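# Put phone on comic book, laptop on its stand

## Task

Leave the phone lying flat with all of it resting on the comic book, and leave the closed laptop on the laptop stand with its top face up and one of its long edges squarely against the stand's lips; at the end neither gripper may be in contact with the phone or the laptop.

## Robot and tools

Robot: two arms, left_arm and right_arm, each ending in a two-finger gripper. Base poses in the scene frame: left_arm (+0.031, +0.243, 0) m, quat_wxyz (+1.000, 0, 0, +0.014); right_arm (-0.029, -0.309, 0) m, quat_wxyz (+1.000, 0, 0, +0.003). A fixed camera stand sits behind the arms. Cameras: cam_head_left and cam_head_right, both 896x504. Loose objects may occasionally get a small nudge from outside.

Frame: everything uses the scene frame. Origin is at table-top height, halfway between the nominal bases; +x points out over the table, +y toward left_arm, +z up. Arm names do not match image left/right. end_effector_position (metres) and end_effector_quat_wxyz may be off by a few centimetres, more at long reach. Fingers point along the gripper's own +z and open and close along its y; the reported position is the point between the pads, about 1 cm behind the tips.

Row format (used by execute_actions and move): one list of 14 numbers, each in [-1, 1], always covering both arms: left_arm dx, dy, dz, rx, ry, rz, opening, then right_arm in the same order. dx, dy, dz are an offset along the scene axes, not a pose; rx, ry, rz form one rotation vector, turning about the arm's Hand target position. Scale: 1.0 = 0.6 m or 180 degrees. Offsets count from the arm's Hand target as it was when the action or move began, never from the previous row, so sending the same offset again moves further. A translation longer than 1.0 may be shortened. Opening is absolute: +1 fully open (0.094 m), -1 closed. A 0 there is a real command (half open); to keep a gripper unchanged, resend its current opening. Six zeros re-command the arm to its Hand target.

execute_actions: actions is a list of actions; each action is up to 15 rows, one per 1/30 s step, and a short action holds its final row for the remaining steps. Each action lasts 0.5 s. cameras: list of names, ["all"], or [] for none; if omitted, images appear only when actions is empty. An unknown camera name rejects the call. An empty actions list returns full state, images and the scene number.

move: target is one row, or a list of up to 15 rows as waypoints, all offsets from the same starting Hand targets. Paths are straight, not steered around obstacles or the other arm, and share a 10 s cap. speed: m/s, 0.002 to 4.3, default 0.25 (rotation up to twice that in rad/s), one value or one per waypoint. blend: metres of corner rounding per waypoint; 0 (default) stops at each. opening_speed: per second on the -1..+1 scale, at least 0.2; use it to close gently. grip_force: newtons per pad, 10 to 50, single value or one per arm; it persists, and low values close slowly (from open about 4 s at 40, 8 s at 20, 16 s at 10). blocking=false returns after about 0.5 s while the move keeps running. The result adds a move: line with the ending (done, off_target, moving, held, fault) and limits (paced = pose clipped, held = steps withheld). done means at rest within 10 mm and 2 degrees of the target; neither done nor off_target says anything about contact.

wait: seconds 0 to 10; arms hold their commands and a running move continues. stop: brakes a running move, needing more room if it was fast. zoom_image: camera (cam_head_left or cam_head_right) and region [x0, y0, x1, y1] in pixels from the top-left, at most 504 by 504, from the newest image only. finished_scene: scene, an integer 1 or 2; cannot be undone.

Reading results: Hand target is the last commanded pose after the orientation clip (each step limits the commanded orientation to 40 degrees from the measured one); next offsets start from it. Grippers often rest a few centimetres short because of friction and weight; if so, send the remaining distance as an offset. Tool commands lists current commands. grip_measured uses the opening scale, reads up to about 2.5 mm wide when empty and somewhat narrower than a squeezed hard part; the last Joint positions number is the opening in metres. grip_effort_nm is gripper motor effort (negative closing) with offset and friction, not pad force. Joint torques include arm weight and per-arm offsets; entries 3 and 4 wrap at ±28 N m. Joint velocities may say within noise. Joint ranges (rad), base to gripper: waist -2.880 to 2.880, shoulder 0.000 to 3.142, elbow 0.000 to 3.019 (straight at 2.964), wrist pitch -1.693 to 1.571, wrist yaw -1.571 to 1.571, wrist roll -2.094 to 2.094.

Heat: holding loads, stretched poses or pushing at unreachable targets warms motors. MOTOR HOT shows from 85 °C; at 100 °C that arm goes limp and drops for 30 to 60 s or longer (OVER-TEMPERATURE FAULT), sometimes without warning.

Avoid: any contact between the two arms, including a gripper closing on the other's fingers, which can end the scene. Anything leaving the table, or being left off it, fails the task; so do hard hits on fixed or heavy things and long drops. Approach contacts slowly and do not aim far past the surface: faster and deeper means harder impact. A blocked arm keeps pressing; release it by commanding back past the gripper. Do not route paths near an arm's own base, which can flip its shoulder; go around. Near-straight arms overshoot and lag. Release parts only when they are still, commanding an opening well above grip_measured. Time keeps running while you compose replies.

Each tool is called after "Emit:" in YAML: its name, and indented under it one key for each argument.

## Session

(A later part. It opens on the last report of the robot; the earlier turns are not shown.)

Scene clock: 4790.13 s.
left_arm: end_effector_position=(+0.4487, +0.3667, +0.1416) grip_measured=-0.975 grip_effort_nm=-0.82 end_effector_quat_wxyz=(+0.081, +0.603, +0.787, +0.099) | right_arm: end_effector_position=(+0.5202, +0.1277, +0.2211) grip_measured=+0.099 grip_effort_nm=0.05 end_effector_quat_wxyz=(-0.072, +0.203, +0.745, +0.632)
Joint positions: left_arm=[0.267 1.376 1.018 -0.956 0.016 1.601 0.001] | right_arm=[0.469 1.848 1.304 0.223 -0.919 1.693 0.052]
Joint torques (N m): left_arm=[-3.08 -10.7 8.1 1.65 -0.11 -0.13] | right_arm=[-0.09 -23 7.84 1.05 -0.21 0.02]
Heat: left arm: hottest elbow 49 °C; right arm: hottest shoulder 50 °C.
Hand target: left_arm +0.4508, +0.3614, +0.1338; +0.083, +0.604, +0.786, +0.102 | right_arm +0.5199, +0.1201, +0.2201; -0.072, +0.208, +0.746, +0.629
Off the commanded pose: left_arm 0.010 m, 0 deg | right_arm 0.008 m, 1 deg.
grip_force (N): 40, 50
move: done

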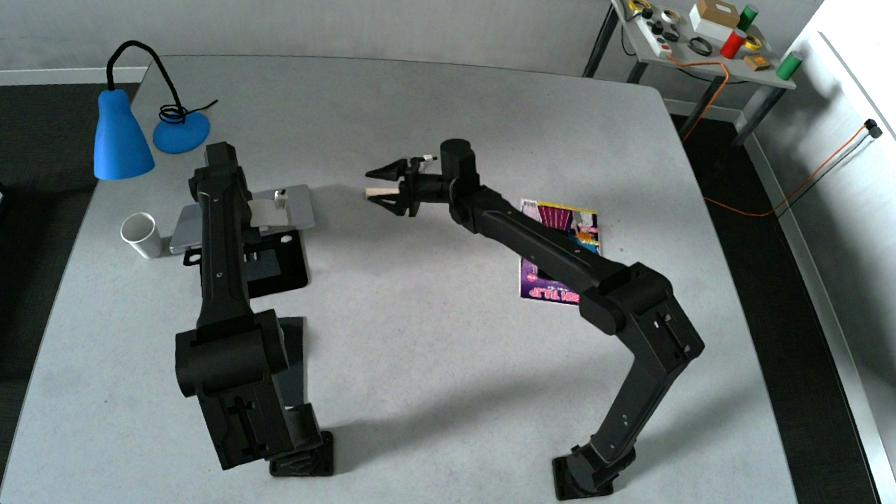

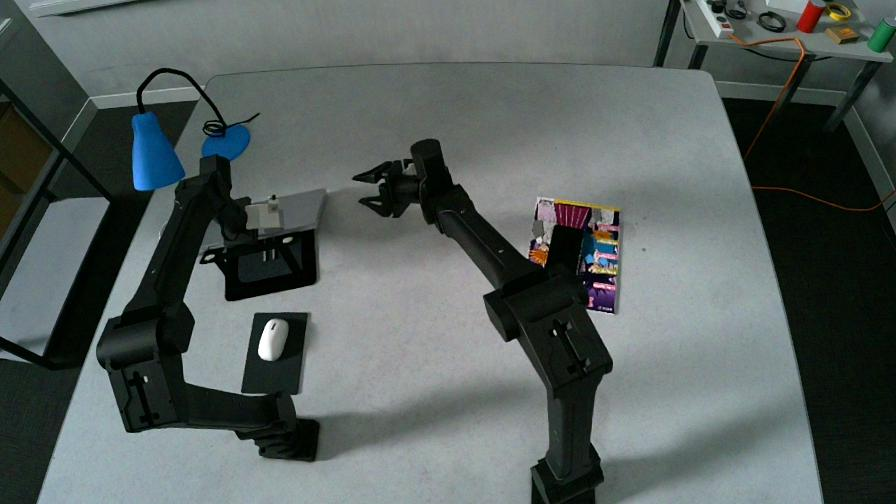

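Emit:
move:
  target:
    - [-0.0237,-0.0062,0.015,-0.0218,0.0804,0,-1,0,0,0,0,0,0,0.1]
    - [-0.0237,-0.0062,0.015,-0.0218,0.0804,0,-0.2,0,0,0,0,0,0,0.1]
  speed: 0.05
  cameras: ["all"]

Emit:
zoom_image:
  camera: "cam_head_right"
  region: [190, 190, 330, 270]

Emit:
zoom_image:
  camera: "cam_head_left"
  region: [200, 185, 300, 265]

Scene clock: 4818.67 s.
left_arm: end_effector_position=(+0.4345, +0.3599, +0.1430) grip_measured=-0.204 grip_effort_nm=0.17 end_effector_quat_wxyz=(+0.011, +0.610, +0.792, +0.005) | right_arm: end_effector_position=(+0.5202, +0.1277, +0.2211) grip_measured=+0.099 grip_effort_nm=0.05 end_effector_quat_wxyz=(-0.072, +0.203, +0.745, +0.632)
Joint positions: left_arm=[0.26 1.476 1.148 -1.222 0.012 1.601 0.037] | right_arm=[0.469 1.848 1.304 0.223 -0.919 1.693 0.052]
Joint torques (N m): left_arm=[-2.37 -11.52 11.06 -0.61 -0.05 -0.1] | right_arm=[-0.09 -23.06 7.84 1.03 -0.22 0.02]
Motor temperatures (°C): left_arm=[22 27 44 24 26 23 29] | right_arm=[26 50 46 25 24 23 25]
Heat: left arm: hottest elbow 44 °C; right arm: hottest shoulder 50 °C.
Hand target: left_arm +0.4366, +0.3576, +0.1427; +0.004, +0.609, +0.793, -0.002 | right_arm +0.5199, +0.1201, +0.2201; -0.072, +0.208, +0.746, +0.629
Off the commanded pose: left_arm 0.003 m, 1 deg | right_arm 0.008 m, 1 deg.
grip_force (N): 40, 50
move: done; target 2's new opening was sent with left_arm's hand 0.012 m and 1 deg from that target

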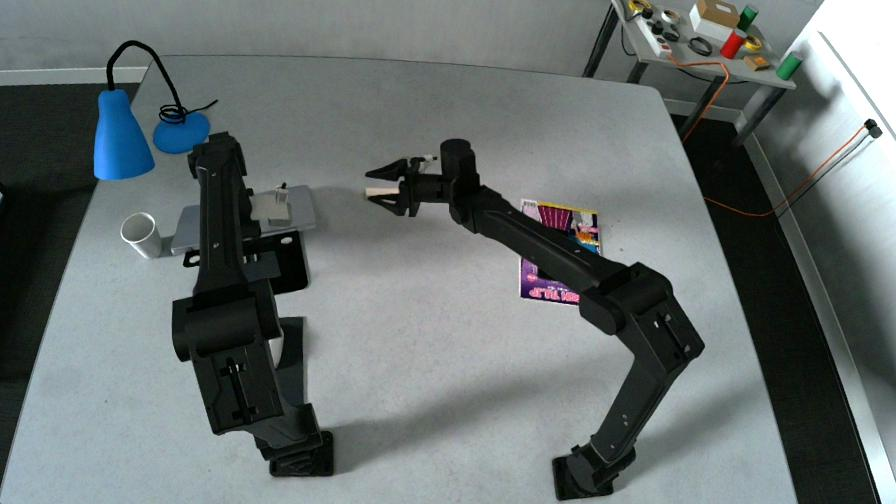

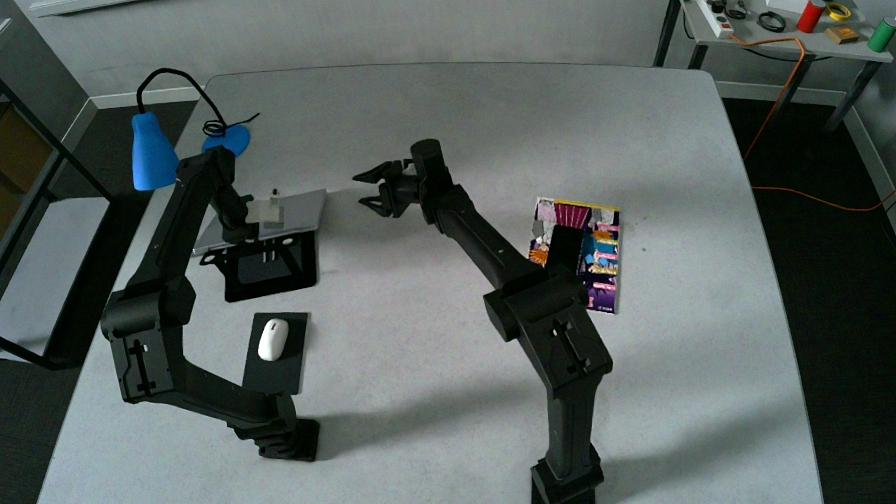

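Scaled by 3.600.

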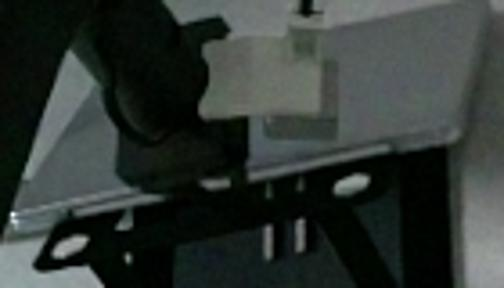

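Scaled by 5.040.

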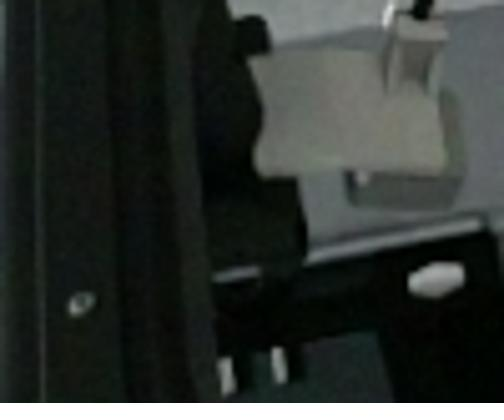

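Emit:
zoom_image:
  camera: "cam_head_right"
  region: [215, 200, 285, 250]

Emit:
zoom_image:
  camera: "cam_head_left"
  region: [220, 200, 290, 250]

Scaled by 7.200.

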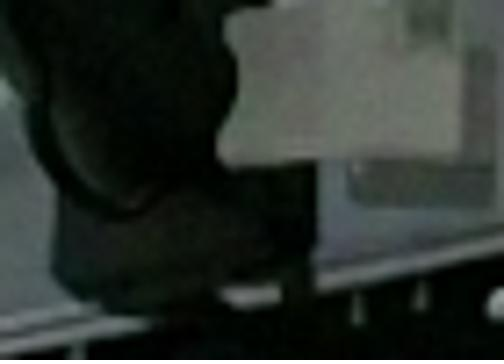

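Scaled by 7.200.

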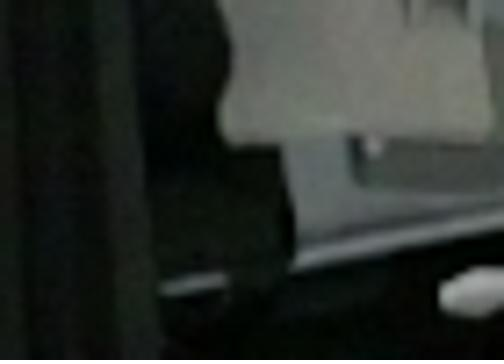

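Emit:
move:
  target: [0,0,-0.03,0,0,0,-0.2,0,0,0,0,0,0,0.1]
  speed: 0.04
  cameras: ["all"]

Emit:
zoom_image:
  camera: "cam_head_right"
  region: [215, 200, 285, 250]

Emit:
zoom_image:
  camera: "cam_head_left"
  region: [220, 200, 290, 250]

Scene clock: 4828.70 s.
left_arm: end_effector_position=(+0.4394, +0.3614, +0.1420) grip_measured=-0.202 grip_effort_nm=0.14 end_effector_quat_wxyz=(+0.016, +0.610, +0.792, +0.012) | right_arm: end_effector_position=(+0.5202, +0.1277, +0.2211) grip_measured=+0.099 grip_effort_nm=0.05 end_effector_quat_wxyz=(-0.072, +0.203, +0.745, +0.632)
Joint positions: left_arm=[0.26 1.479 1.148 -1.201 0.012 1.601 0.037] | right_arm=[0.469 1.848 1.304 0.223 -0.919 1.693 0.052]
Joint torques (N m): left_arm=[-1.9 -11.46 7.99 0.31 -0.06 -0.06] | right_arm=[-0.15 -23.12 7.83 1.05 -0.22 0.02]
Heat: left arm: hottest elbow 44 °C; right arm: hottest shoulder 50 °C.
Hand target: left_arm +0.4366, +0.3576, +0.1248; +0.004, +0.609, +0.793, -0.002 | right_arm +0.5199, +0.1201, +0.2201; -0.072, +0.208, +0.746, +0.629
Off the commanded pose: left_arm 0.018 m, 2 deg | right_arm 0.008 m, 1 deg.
grip_force (N): 40, 50
move: off_target (left_arm)

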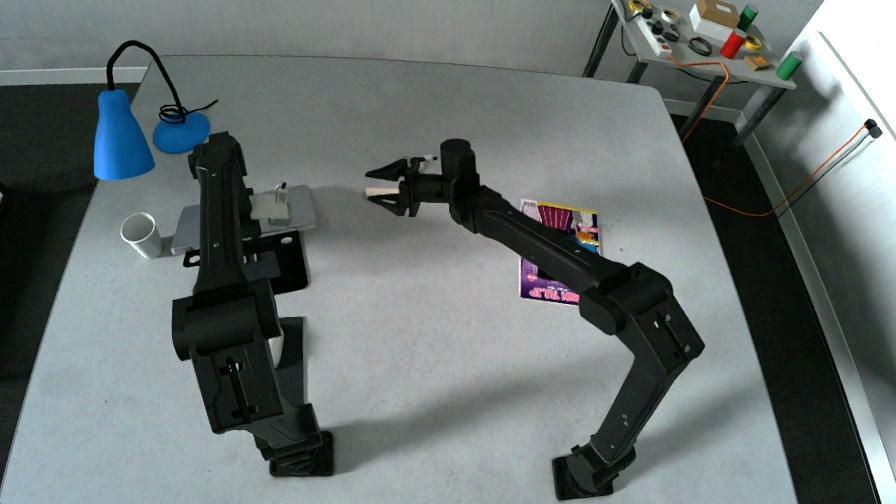

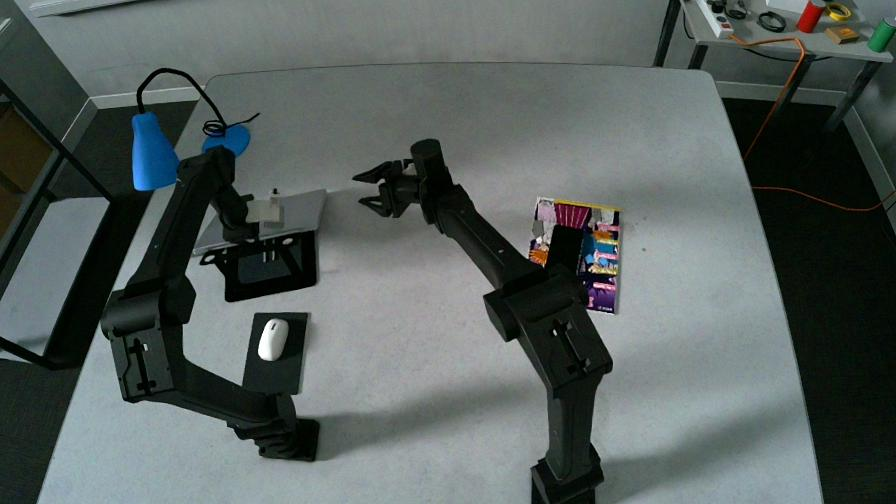

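Scaled by 7.200.

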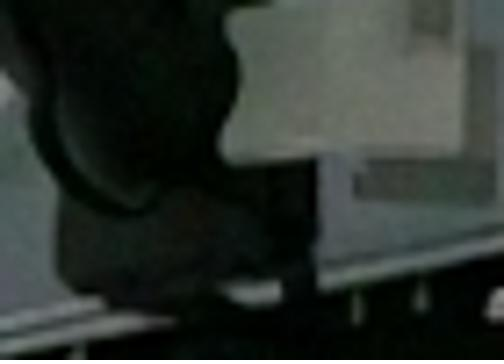

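Scaled by 7.200.

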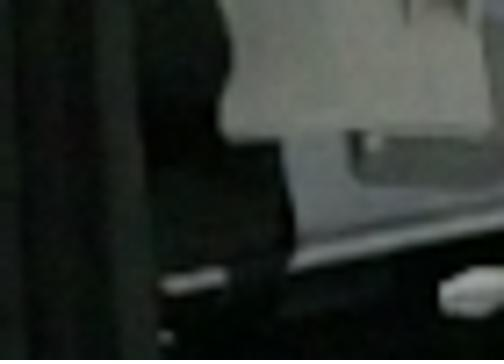

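Emit:
move:
  target: [-0.0083,0,-0.0167,0,0,0,-0.2,0,0,0,0,0,0,0.1]
  speed: 0.03

Scene clock: 4831.83 s.
left_arm: end_effector_position=(+0.4434, +0.3627, +0.1384) grip_measured=-0.202 grip_effort_nm=0.14 end_effector_quat_wxyz=(+0.022, +0.610, +0.792, +0.021) | right_arm: end_effector_position=(+0.5202, +0.1277, +0.2211) grip_measured=+0.099 grip_effort_nm=0.05 end_effector_quat_wxyz=(-0.072, +0.203, +0.745, +0.632)
Joint positions: left_arm=[0.26 1.48 1.138 -1.17 0.011 1.601 0.037] | right_arm=[0.469 1.848 1.304 0.223 -0.919 1.693 0.052]
Joint torques (N m): left_arm=[-1.61 -10.81 6.27 0.36 -0.06 -0.05] | right_arm=[-0.15 -23.12 7.83 1.03 -0.22 0.01]
Heat: left arm: hottest elbow 43 °C; right arm: hottest shoulder 50 °C.
Hand target: left_arm +0.4315, +0.3576, +0.1146; +0.004, +0.609, +0.793, -0.002 | right_arm +0.5199, +0.1201, +0.2201; -0.072, +0.208, +0.746, +0.629
Off the commanded pose: left_arm 0.027 m, 3 deg | right_arm 0.008 m, 1 deg.
grip_force (N): 40, 50
move: off_target (left_arm)

Emit:
execute_actions:
  actions: []
  cameras: ["all"]

Emit:
zoom_image:
  camera: "cam_head_right"
  region: [215, 200, 285, 250]

Emit:
zoom_image:
  camera: "cam_head_left"
  region: [220, 200, 290, 250]

Emit:
zoom_image:
  camera: "cam_head_left"
  region: [160, 165, 330, 275]

Scene clock: 4837.67 s.
left_arm: end_effector_position=(+0.4434, +0.3627, +0.1384) grip_measured=-0.202 grip_effort_nm=0.14 end_effector_quat_wxyz=(+0.022, +0.610, +0.792, +0.021) | right_arm: end_effector_position=(+0.5202, +0.1277, +0.2211) grip_measured=+0.099 grip_effort_nm=0.05 end_effector_quat_wxyz=(-0.072, +0.203, +0.745, +0.632)
Joint positions: left_arm=[0.26 1.48 1.138 -1.17 0.011 1.601 0.037] | right_arm=[0.469 1.848 1.304 0.223 -0.919 1.693 0.052]
Joint velocities: within noise
Joint torques (N m): left_arm=[-1.55 -11.87 6.42 0.43 -0.03 -0.08] | right_arm=[-0.21 -23.06 7.83 1.03 -0.22 0.02]
Motor temperatures (°C): left_arm=[22 27 43 24 26 23 29] | right_arm=[26 50 46 25 24 23 25]
Heat: left arm: hottest elbow 43 °C; right arm: hottest shoulder 50 °C.
Hand target: left_arm +0.4315, +0.3576, +0.1146; +0.004, +0.609, +0.793, -0.002 | right_arm +0.5199, +0.1201, +0.2201; -0.072, +0.208, +0.746, +0.629
Tool commands: left_gripper/opening=-0.2 right_gripper/opening=+0.1
Off the commanded pose: left_arm 0.027 m, 3 deg | right_arm 0.008 m, 1 deg.
grip_force (N): 40, 50

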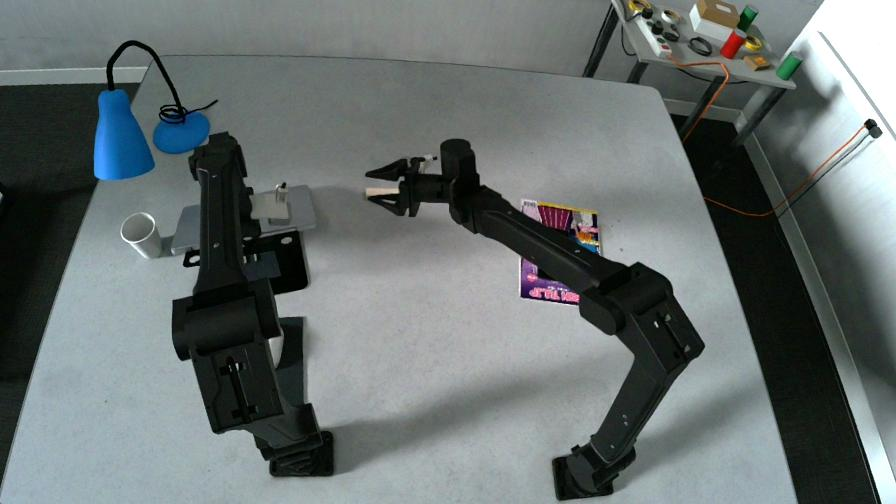

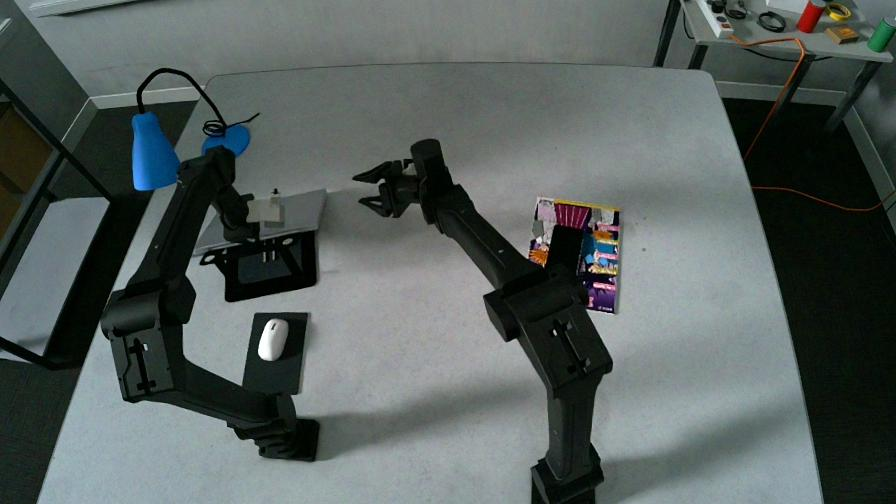

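Scaled by 7.200.

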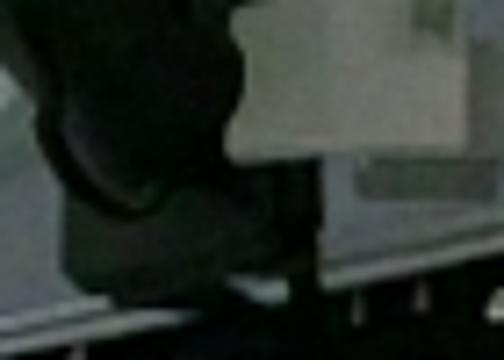

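Scaled by 7.200.

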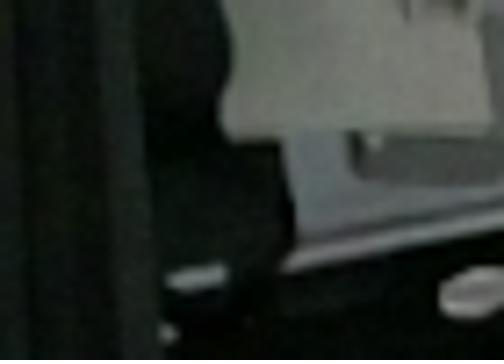

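Scaled by 2.965.

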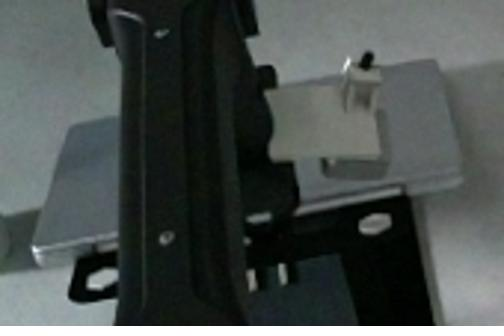

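Emit:
zoom_image:
  camera: "cam_head_left"
  region: [165, 180, 245, 265]

Emit:
zoom_image:
  camera: "cam_head_left"
  region: [240, 175, 325, 255]

Scaled by 5.929.

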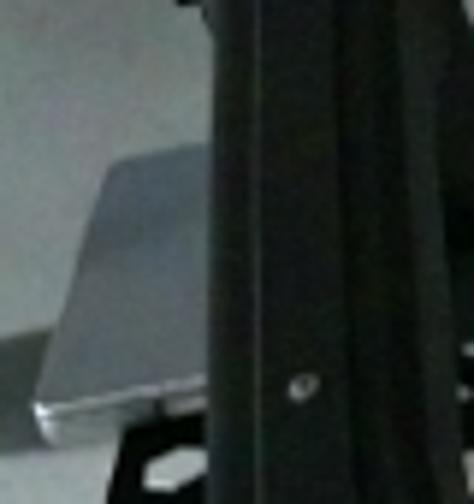

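Scaled by 5.929.

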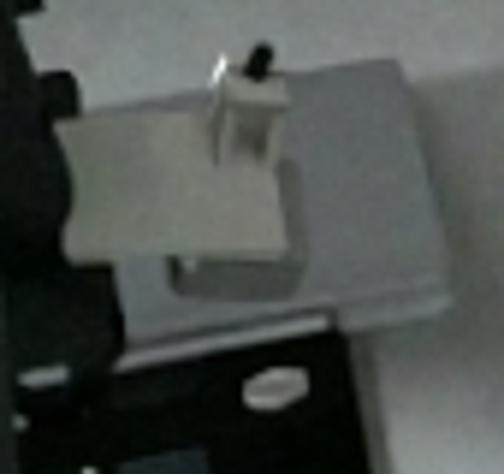

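Emit:
move:
  target:
    - [0,0,0.1,0,0,0,-0.2,0,0,0,0,0,0,0.1]
    - [-0.0167,0,0.1,0,0,0,-0.2,0,0,0,0,0,0,0.1]
  speed: 0.06
  cameras: ["all"]

Emit:
zoom_image:
  camera: "cam_head_left"
  region: [165, 180, 245, 265]

Emit:
zoom_image:
  camera: "cam_head_left"
  region: [240, 175, 325, 255]

Scene clock: 4853.60 s.
left_arm: end_effector_position=(+0.4171, +0.3549, +0.1580) grip_measured=-0.202 grip_effort_nm=0.13 end_effector_quat_wxyz=(-0.005, +0.610, +0.792, -0.017) | right_arm: end_effector_position=(+0.5202, +0.1277, +0.2211) grip_measured=+0.099 grip_effort_nm=0.05 end_effector_quat_wxyz=(-0.072, +0.203, +0.745, +0.632)
Joint positions: left_arm=[0.26 1.453 1.164 -1.316 0.011 1.601 0.037] | right_arm=[0.469 1.848 1.304 0.223 -0.919 1.693 0.052]
Joint torques (N m): left_arm=[-1.49 -15.56 11.51 -0.21 -0.09 0.02] | right_arm=[-0.21 -23 7.83 1.02 -0.21 0.02]
Heat: left arm: hottest elbow 42 °C; right arm: hottest shoulder 50 °C.
Hand target: left_arm +0.4215, +0.3576, +0.1747; +0.004, +0.609, +0.793, -0.002 | right_arm +0.5199, +0.1201, +0.2201; -0.072, +0.208, +0.746, +0.629
Off the commanded pose: left_arm 0.017 m, 2 deg | right_arm 0.008 m, 1 deg.
grip_force (N): 40, 50
move: off_target (left_arm)

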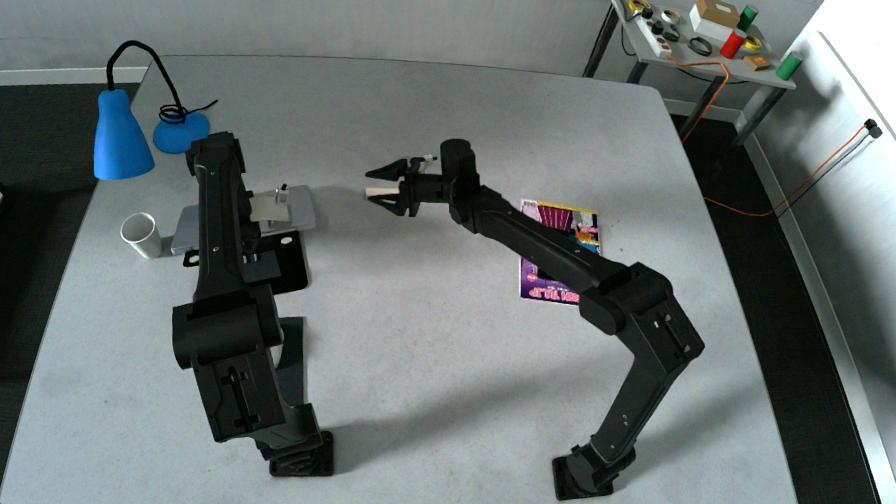

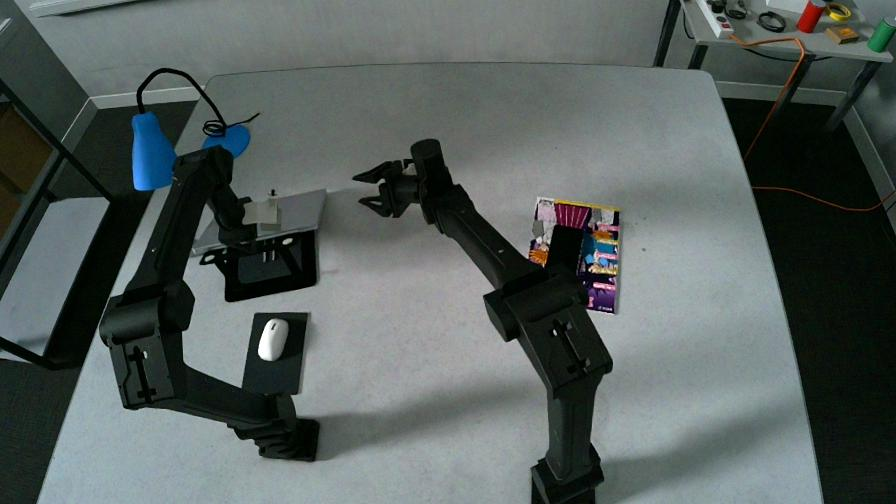

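Scaled by 5.929.

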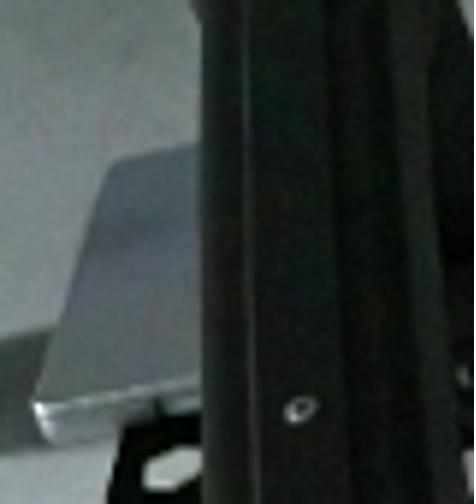

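Scaled by 5.929.

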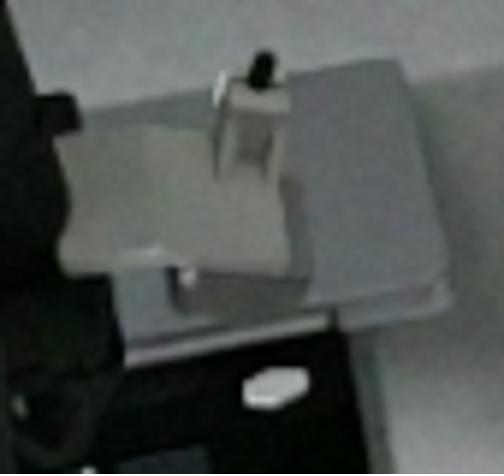

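Emit:
move:
  target: [0.0125,0,-0.065,0,0,0,-0.2,0,0,0,0,0,0,0.1]
  speed: 0.04

Scene clock: 4875.23 s.
left_arm: end_effector_position=(+0.4314, +0.3591, +0.1475) grip_measured=-0.202 grip_effort_nm=0.13 end_effector_quat_wxyz=(+0.011, +0.610, +0.792, +0.005) | right_arm: end_effector_position=(+0.5202, +0.1277, +0.2211) grip_measured=+0.099 grip_effort_nm=0.05 end_effector_quat_wxyz=(-0.072, +0.203, +0.745, +0.632)
Joint positions: left_arm=[0.26 1.464 1.147 -1.233 0.011 1.601 0.037] | right_arm=[0.469 1.848 1.304 0.223 -0.919 1.693 0.052]
Joint torques (N m): left_arm=[-1.55 -11.63 8.08 0.61 -0.11 -0.04] | right_arm=[-0.15 -23.06 7.83 1.05 -0.21 0.02]
Heat: left arm: hottest elbow 42 °C; right arm: hottest shoulder 50 °C.
Hand target: left_arm +0.4290, +0.3576, +0.1356; +0.004, +0.609, +0.793, -0.002 | right_arm +0.5199, +0.1201, +0.2201; -0.072, +0.208, +0.746, +0.629
Off the commanded pose: left_arm 0.012 m, 1 deg | right_arm 0.008 m, 1 deg.
grip_force (N): 40, 50
move: off_target (left_arm)

Emit:
move:
  target: [-0.0067,0,-0.03,0,0,0,-0.2,0,0,0,0,0,0,0.1]
  speed: 0.03

Scene clock: 4878.73 s.
left_arm: end_effector_position=(+0.4387, +0.3613, +0.1412) grip_measured=-0.202 grip_effort_nm=0.13 end_effector_quat_wxyz=(+0.022, +0.610, +0.792, +0.021) | right_arm: end_effector_position=(+0.5202, +0.1277, +0.2211) grip_measured=+0.099 grip_effort_nm=0.05 end_effector_quat_wxyz=(-0.072, +0.203, +0.745, +0.632)
Joint positions: left_arm=[0.26 1.464 1.129 -1.175 0.011 1.601 0.037] | right_arm=[0.469 1.848 1.304 0.223 -0.919 1.693 0.052]
Joint torques (N m): left_arm=[-0.5 -11.11 6.22 0.34 -0.07 -0.04] | right_arm=[-0.15 -23 7.83 1.03 -0.22 0.02]
Heat: left arm: hottest elbow 42 °C; right arm: hottest shoulder 50 °C.
Hand target: left_arm +0.4251, +0.3576, +0.1177; +0.004, +0.609, +0.793, -0.002 | right_arm +0.5199, +0.1201, +0.2201; -0.072, +0.208, +0.746, +0.629
Off the commanded pose: left_arm 0.028 m, 3 deg | right_arm 0.008 m, 1 deg.
grip_force (N): 40, 50
move: off_target (left_arm)

Emit:
execute_actions:
  actions: []
  cameras: ["cam_head_left","cam_head_right"]

Emit:
zoom_image:
  camera: "cam_head_left"
  region: [215, 215, 285, 265]

Emit:
zoom_image:
  camera: "cam_head_right"
  region: [215, 215, 285, 265]

Scene clock: 4887.03 s.
left_arm: end_effector_position=(+0.4387, +0.3613, +0.1412) grip_measured=-0.202 grip_effort_nm=0.13 end_effector_quat_wxyz=(+0.022, +0.610, +0.792, +0.021) | right_arm: end_effector_position=(+0.5202, +0.1277, +0.2211) grip_measured=+0.099 grip_effort_nm=0.05 end_effector_quat_wxyz=(-0.072, +0.203, +0.745, +0.632)
Joint positions: left_arm=[0.26 1.464 1.129 -1.175 0.011 1.601 0.037] | right_arm=[0.469 1.848 1.304 0.223 -0.919 1.693 0.052]
Joint velocities: within noise
Joint torques (N m): left_arm=[-0.97 -10.7 6.27 0.2 -0.05 -0.05] | right_arm=[-0.03 -23 7.83 1.05 -0.22 0.02]
Motor temperatures (°C): left_arm=[22 27 41 24 26 23 28] | right_arm=[26 50 46 25 24 23 25]
Heat: left arm: hottest elbow 41 °C; right arm: hottest shoulder 50 °C.
Hand target: left_arm +0.4250, +0.3576, +0.1177; +0.004, +0.609, +0.793, -0.002 | right_arm +0.5199, +0.1201, +0.2201; -0.072, +0.208, +0.746, +0.629
Tool commands: left_gripper/opening=-0.2 right_gripper/opening=+0.1
Off the commanded pose: left_arm 0.028 m, 3 deg | right_arm 0.008 m, 1 deg.
grip_force (N): 40, 50

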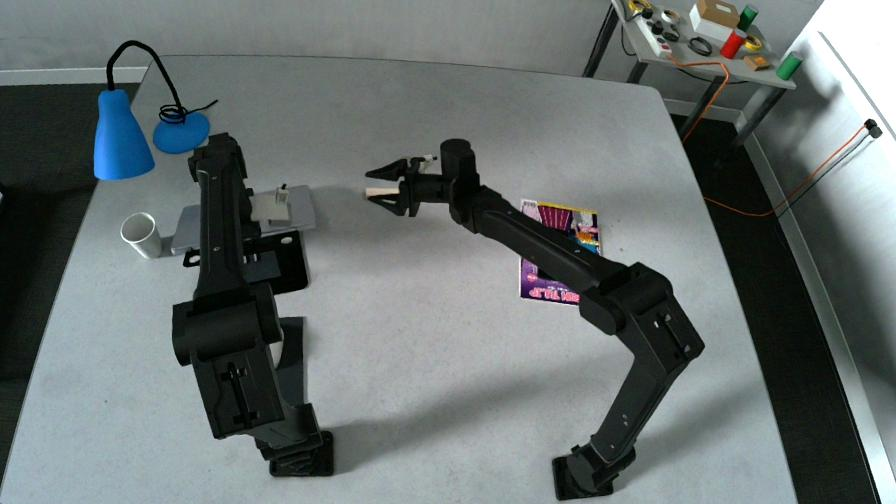

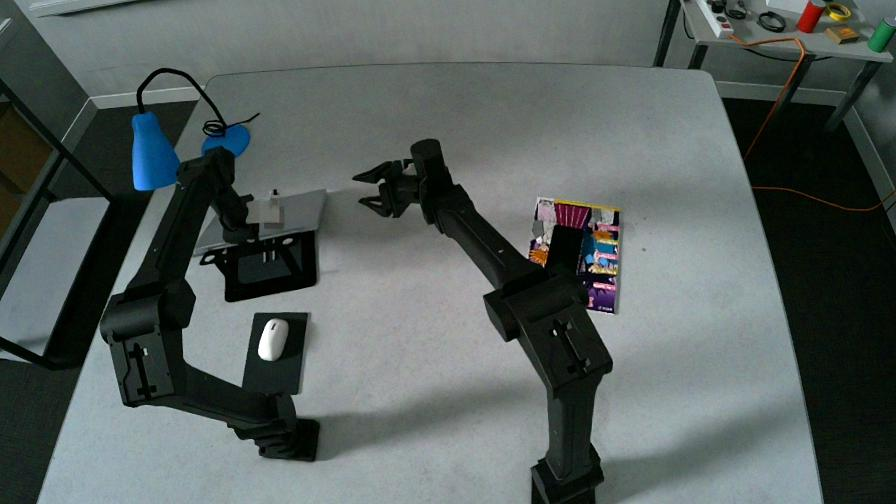

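Scaled by 7.200.

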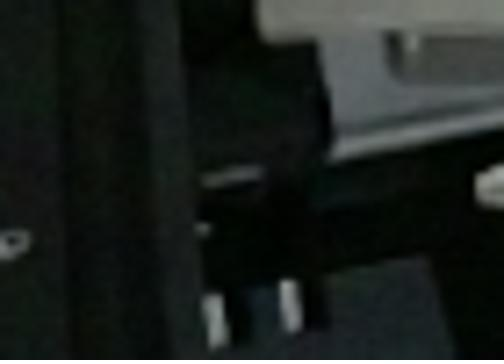

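Scaled by 7.200.

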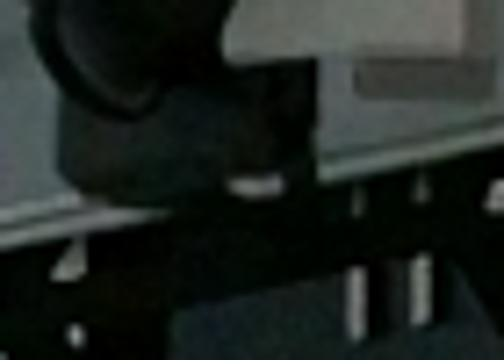

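Emit:
move:
  target:
    - [0.0228,0.0062,0.05,0.0051,-0.0188,0,-0.2,0,0,0,0,0,0,0.1]
    - [0.0228,0.0062,0.05,0.0051,-0.0188,0,-1,0,0,0,0,0,0,0.1]
  speed: 0.05
  cameras: ["all"]

Emit:
zoom_image:
  camera: "cam_head_left"
  region: [215, 205, 285, 255]

Emit:
zoom_image:
  camera: "cam_head_right"
  region: [215, 205, 285, 255]

Scene clock: 4912.63 s.
left_arm: end_effector_position=(+0.4370, +0.3608, +0.1419) grip_measured=-0.975 grip_effort_nm=-0.77 end_effector_quat_wxyz=(+0.021, +0.610, +0.792, +0.019) | right_arm: end_effector_position=(+0.5202, +0.1277, +0.2211) grip_measured=+0.099 grip_effort_nm=0.05 end_effector_quat_wxyz=(-0.072, +0.203, +0.745, +0.632)
Joint positions: left_arm=[0.26 1.462 1.129 -1.182 0.011 1.601 0.001] | right_arm=[0.469 1.848 1.304 0.223 -0.919 1.693 0.052]
Joint torques (N m): left_arm=[-1.67 -13.16 10.55 0.06 -0.03 0] | right_arm=[-0.09 -23.12 7.84 1.06 -0.21 0.01]
Heat: left arm: hottest elbow 41 °C; right arm: hottest shoulder 50 °C.
Hand target: left_arm +0.4388, +0.3614, +0.1477; +0.022, +0.609, +0.792, +0.022 | right_arm +0.5199, +0.1201, +0.2201; -0.072, +0.208, +0.746, +0.629
Off the commanded pose: left_arm 0.006 m, 0 deg | right_arm 0.008 m, 1 deg.
grip_force (N): 40, 50
move: done

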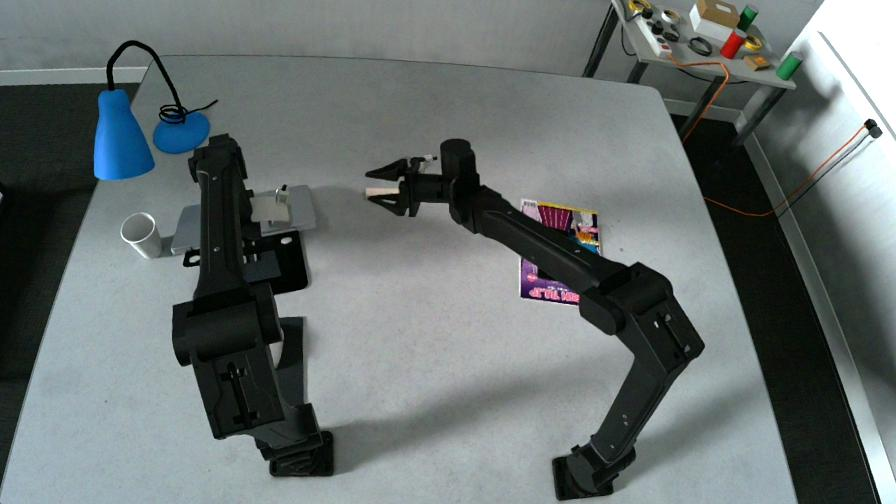

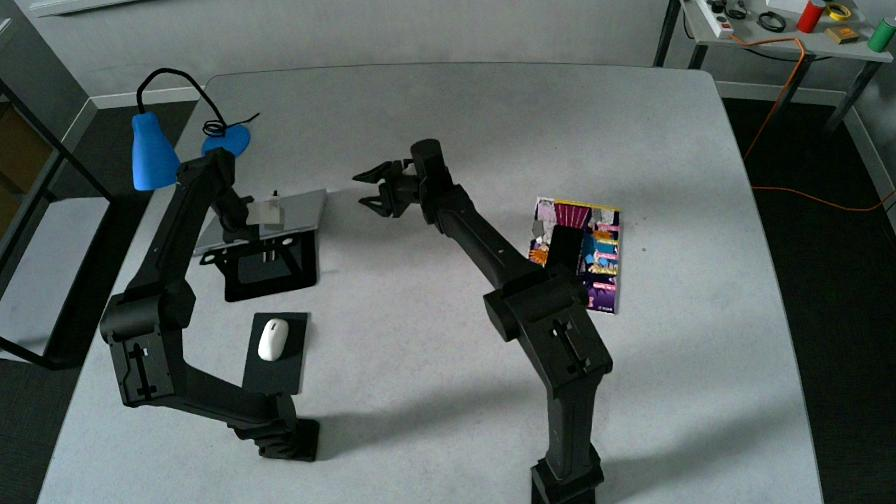

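Scaled by 7.200.

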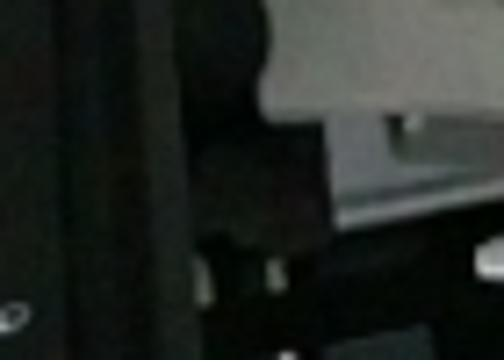

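Scaled by 7.200.

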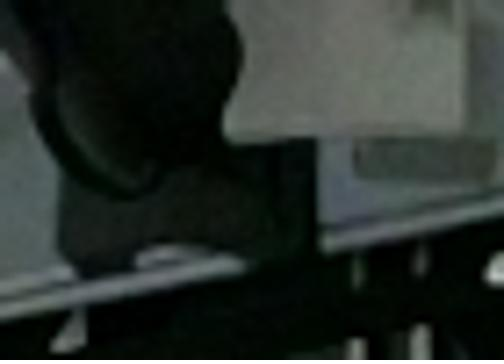

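Emit:
move:
  target: [0.02,0.005,-0.03,0,0,0,-1,0,0,0,0,0,0,0.1]
  speed: 0.03

Scene clock: 4922.00 s.
left_arm: end_effector_position=(+0.4430, +0.3626, +0.1286) grip_measured=-0.975 grip_effort_nm=-0.82 end_effector_quat_wxyz=(+0.018, +0.610, +0.792, +0.016) | right_arm: end_effector_position=(+0.5202, +0.1277, +0.2211) grip_measured=+0.099 grip_effort_nm=0.05 end_effector_quat_wxyz=(-0.072, +0.203, +0.745, +0.632)
Joint positions: left_arm=[0.26 1.496 1.129 -1.157 0.011 1.601 0.001] | right_arm=[0.469 1.848 1.304 0.223 -0.919 1.693 0.052]
Joint torques (N m): left_arm=[-1.85 -12.92 10.61 0.73 0.04 0.01] | right_arm=[-0.09 -23.06 7.83 1.05 -0.22 0.02]
Heat: left arm: hottest elbow 41 °C; right arm: hottest shoulder 50 °C.
Hand target: left_arm +0.4508, +0.3644, +0.1297; +0.022, +0.609, +0.792, +0.022 | right_arm +0.5199, +0.1201, +0.2201; -0.072, +0.208, +0.746, +0.629
Off the commanded pose: left_arm 0.008 m, 1 deg | right_arm 0.008 m, 1 deg.
grip_force (N): 40, 50
move: done

Emit:
move:
  target: [0.0162,0.0042,-0.006,0.0036,-0.0134,0,-1,0,0,0,0,0,0,0.1]
  speed: 0.02
  cameras: ["all"]

Emit:
zoom_image:
  camera: "cam_head_left"
  region: [240, 175, 325, 255]

Emit:
zoom_image:
  camera: "cam_head_right"
  region: [215, 205, 285, 255]

Scene clock: 4932.10 s.
left_arm: end_effector_position=(+0.4451, +0.3632, +0.1287) grip_measured=-0.975 grip_effort_nm=-0.82 end_effector_quat_wxyz=(+0.021, +0.610, +0.792, +0.019) | right_arm: end_effector_position=(+0.5202, +0.1277, +0.2211) grip_measured=+0.099 grip_effort_nm=0.05 end_effector_quat_wxyz=(-0.072, +0.203, +0.745, +0.632)
Joint positions: left_arm=[0.26 1.496 1.129 -1.148 0.011 1.601 0.001] | right_arm=[0.469 1.848 1.304 0.223 -0.919 1.693 0.052]
Joint torques (N m): left_arm=[-0.97 -12.81 9.91 2.35 0.04 -0.04] | right_arm=[-0.09 -23.06 7.84 1.05 -0.21 0.02]
Heat: left arm: hottest elbow 42 °C; right arm: hottest shoulder 50 °C.
Hand target: left_arm +0.4604, +0.3669, +0.1261; +0.035, +0.609, +0.792, +0.039 | right_arm +0.5199, +0.1201, +0.2201; -0.072, +0.208, +0.746, +0.629
Off the commanded pose: left_arm 0.016 m, 3 deg | right_arm 0.008 m, 1 deg.
grip_force (N): 40, 50
move: off_target (left_arm)

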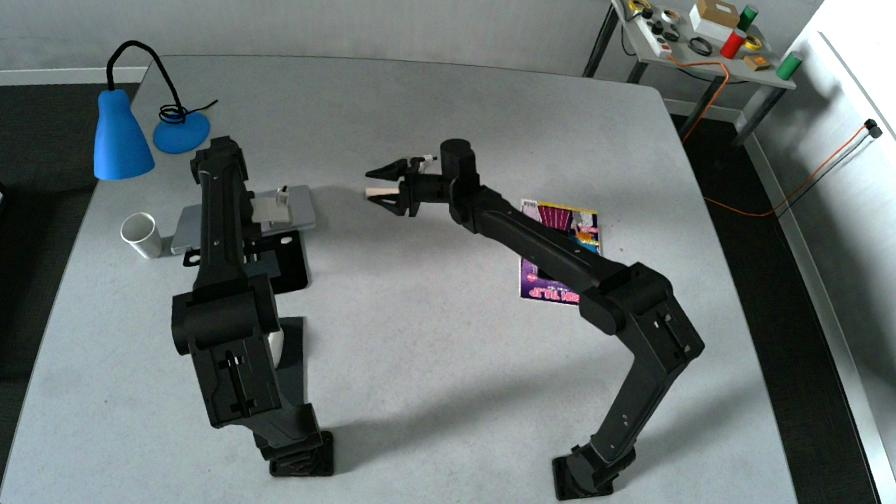

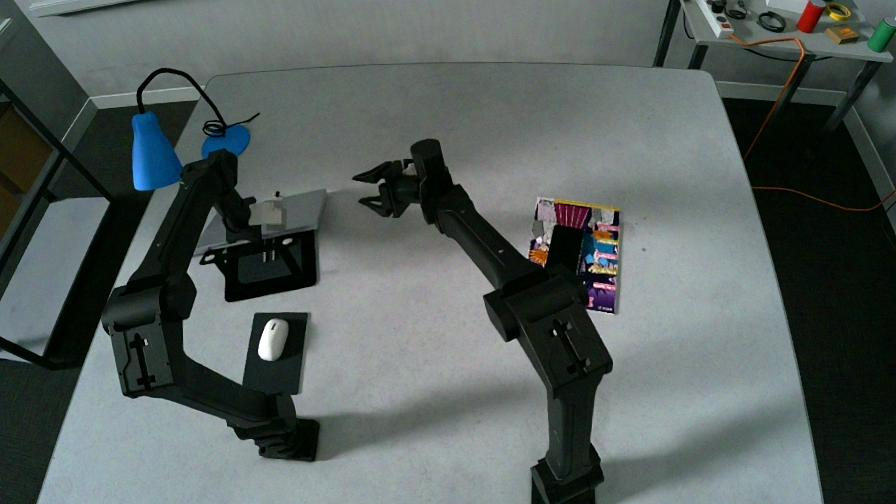

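Scaled by 5.929.

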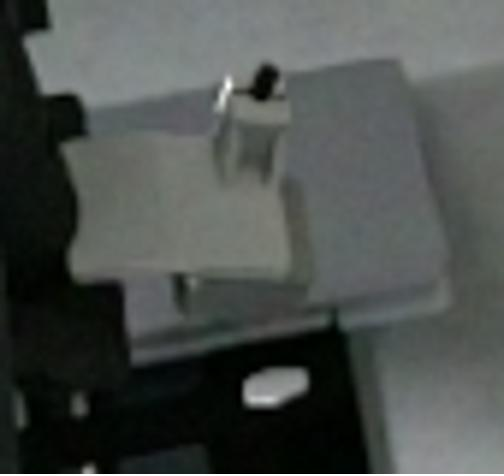

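Scaled by 7.200.

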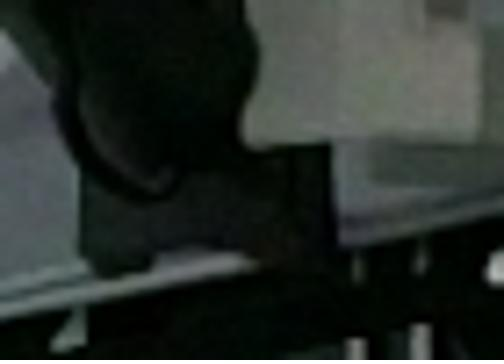

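Emit:
move:
  target: [0.0081,0.0021,0,0.0022,-0.008,0,-1,0,0,0,0,0,0,0.1]
  speed: 0.02
  cameras: ["all"]

Emit:
zoom_image:
  camera: "cam_head_left"
  region: [240, 175, 325, 255]

Emit:
zoom_image:
  camera: "cam_head_left"
  region: [165, 180, 245, 265]

Scene clock: 4946.17 s.
left_arm: end_effector_position=(+0.4451, +0.3632, +0.1250) grip_measured=-0.975 grip_effort_nm=-0.82 end_effector_quat_wxyz=(+0.023, +0.610, +0.792, +0.022) | right_arm: end_effector_position=(+0.5202, +0.1277, +0.2211) grip_measured=+0.099 grip_effort_nm=0.05 end_effector_quat_wxyz=(-0.072, +0.203, +0.745, +0.632)
Joint positions: left_arm=[0.26 1.496 1.118 -1.132 0.011 1.601 0.001] | right_arm=[0.469 1.848 1.304 0.223 -0.919 1.693 0.052]
Joint torques (N m): left_arm=[-1.49 -12.51 10.4 2.89 0.07 -0.06] | right_arm=[-0.15 -23.06 7.82 1.05 -0.21 0.01]
Heat: left arm: hottest elbow 42 °C; right arm: hottest shoulder 50 °C.
Hand target: left_arm +0.4653, +0.3681, +0.1261; +0.043, +0.608, +0.791, +0.050 | right_arm +0.5199, +0.1201, +0.2201; -0.072, +0.208, +0.746, +0.629
Off the commanded pose: left_arm 0.021 m, 4 deg | right_arm 0.008 m, 1 deg.
grip_force (N): 40, 50
move: off_target (left_arm)

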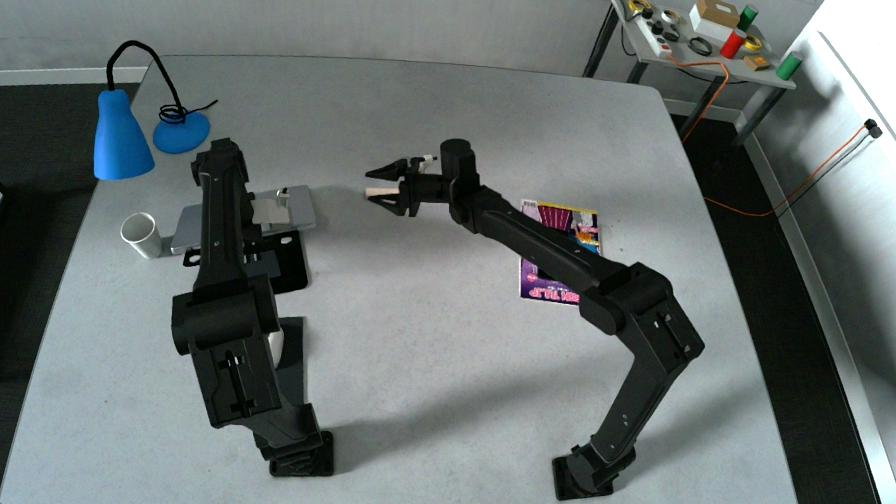

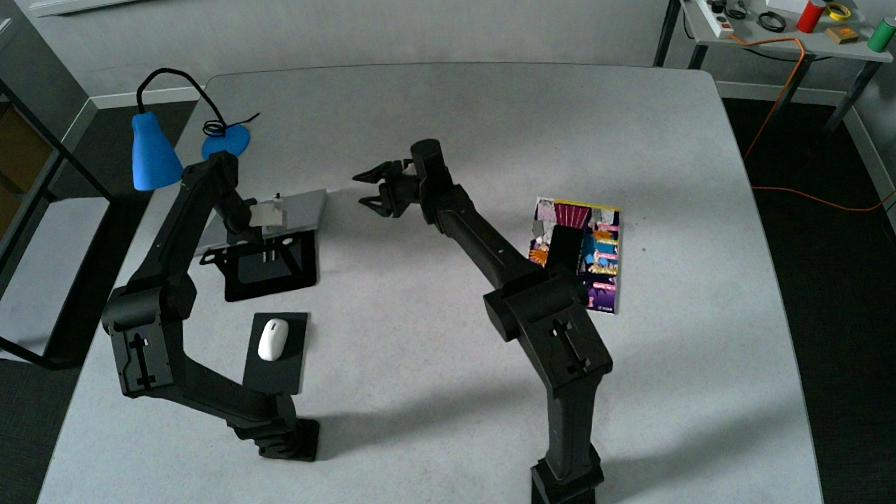

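Scaled by 5.929.

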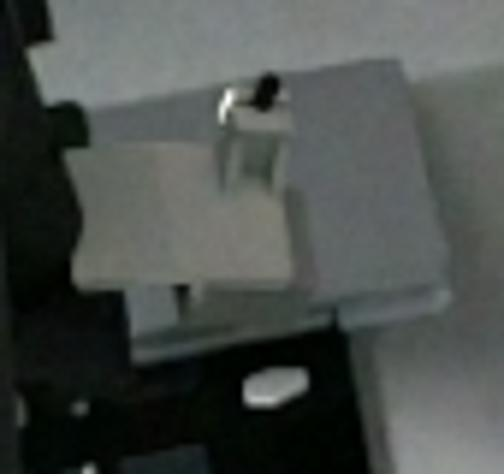

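Scaled by 5.929.

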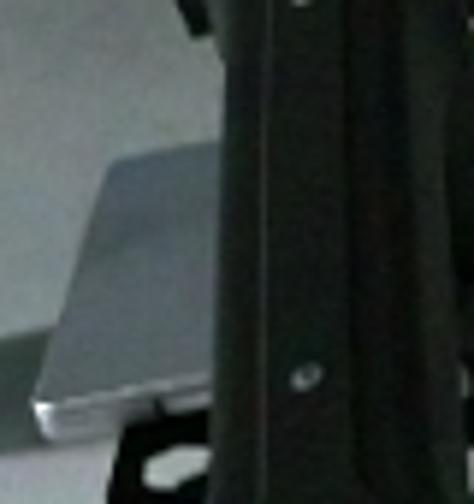

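Emit:
zoom_image:
  camera: "cam_head_left"
  region: [232, 222, 274, 252]

Emit:
zoom_image:
  camera: "cam_head_right"
  region: [232, 226, 274, 256]

Scaled by 12.000.

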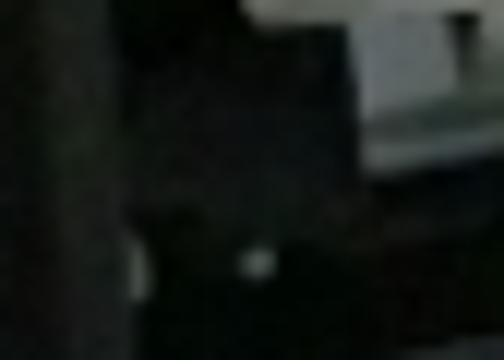

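Scaled by 12.000.

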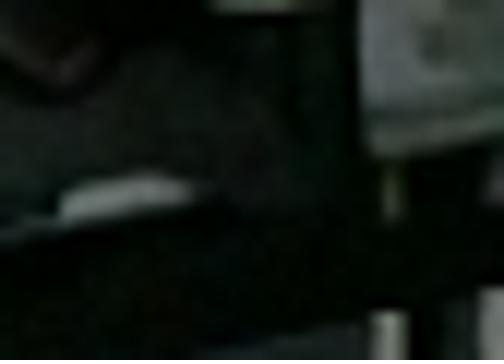

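Emit:
move:
  target: [0,0,0.0167,0.0017,-0.0062,0,-1,0,0,0,0,0,0,0.1]
  speed: 0.02

Scene clock: 4970.90 s.
left_arm: end_effector_position=(+0.4450, +0.3632, +0.1252) grip_measured=-0.975 grip_effort_nm=-0.82 end_effector_quat_wxyz=(+0.023, +0.610, +0.792, +0.022) | right_arm: end_effector_position=(+0.5202, +0.1277, +0.2211) grip_measured=+0.099 grip_effort_nm=0.05 end_effector_quat_wxyz=(-0.072, +0.203, +0.745, +0.632)
Joint positions: left_arm=[0.26 1.495 1.118 -1.131 0.011 1.601 0.001] | right_arm=[0.469 1.848 1.304 0.223 -0.919 1.693 0.052]
Joint torques (N m): left_arm=[-0.79 -14.74 10.55 2.7 0.1 -0.05] | right_arm=[-0.09 -23.06 7.82 1.05 -0.21 0.01]
Heat: left arm: hottest elbow 42 °C; right arm: hottest shoulder 51 °C.
Hand target: left_arm +0.4652, +0.3681, +0.1362; +0.049, +0.608, +0.790, +0.058 | right_arm +0.5199, +0.1201, +0.2201; -0.072, +0.208, +0.746, +0.629
Off the commanded pose: left_arm 0.024 m, 5 deg | right_arm 0.008 m, 1 deg.
grip_force (N): 40, 50
move: off_target (left_arm)


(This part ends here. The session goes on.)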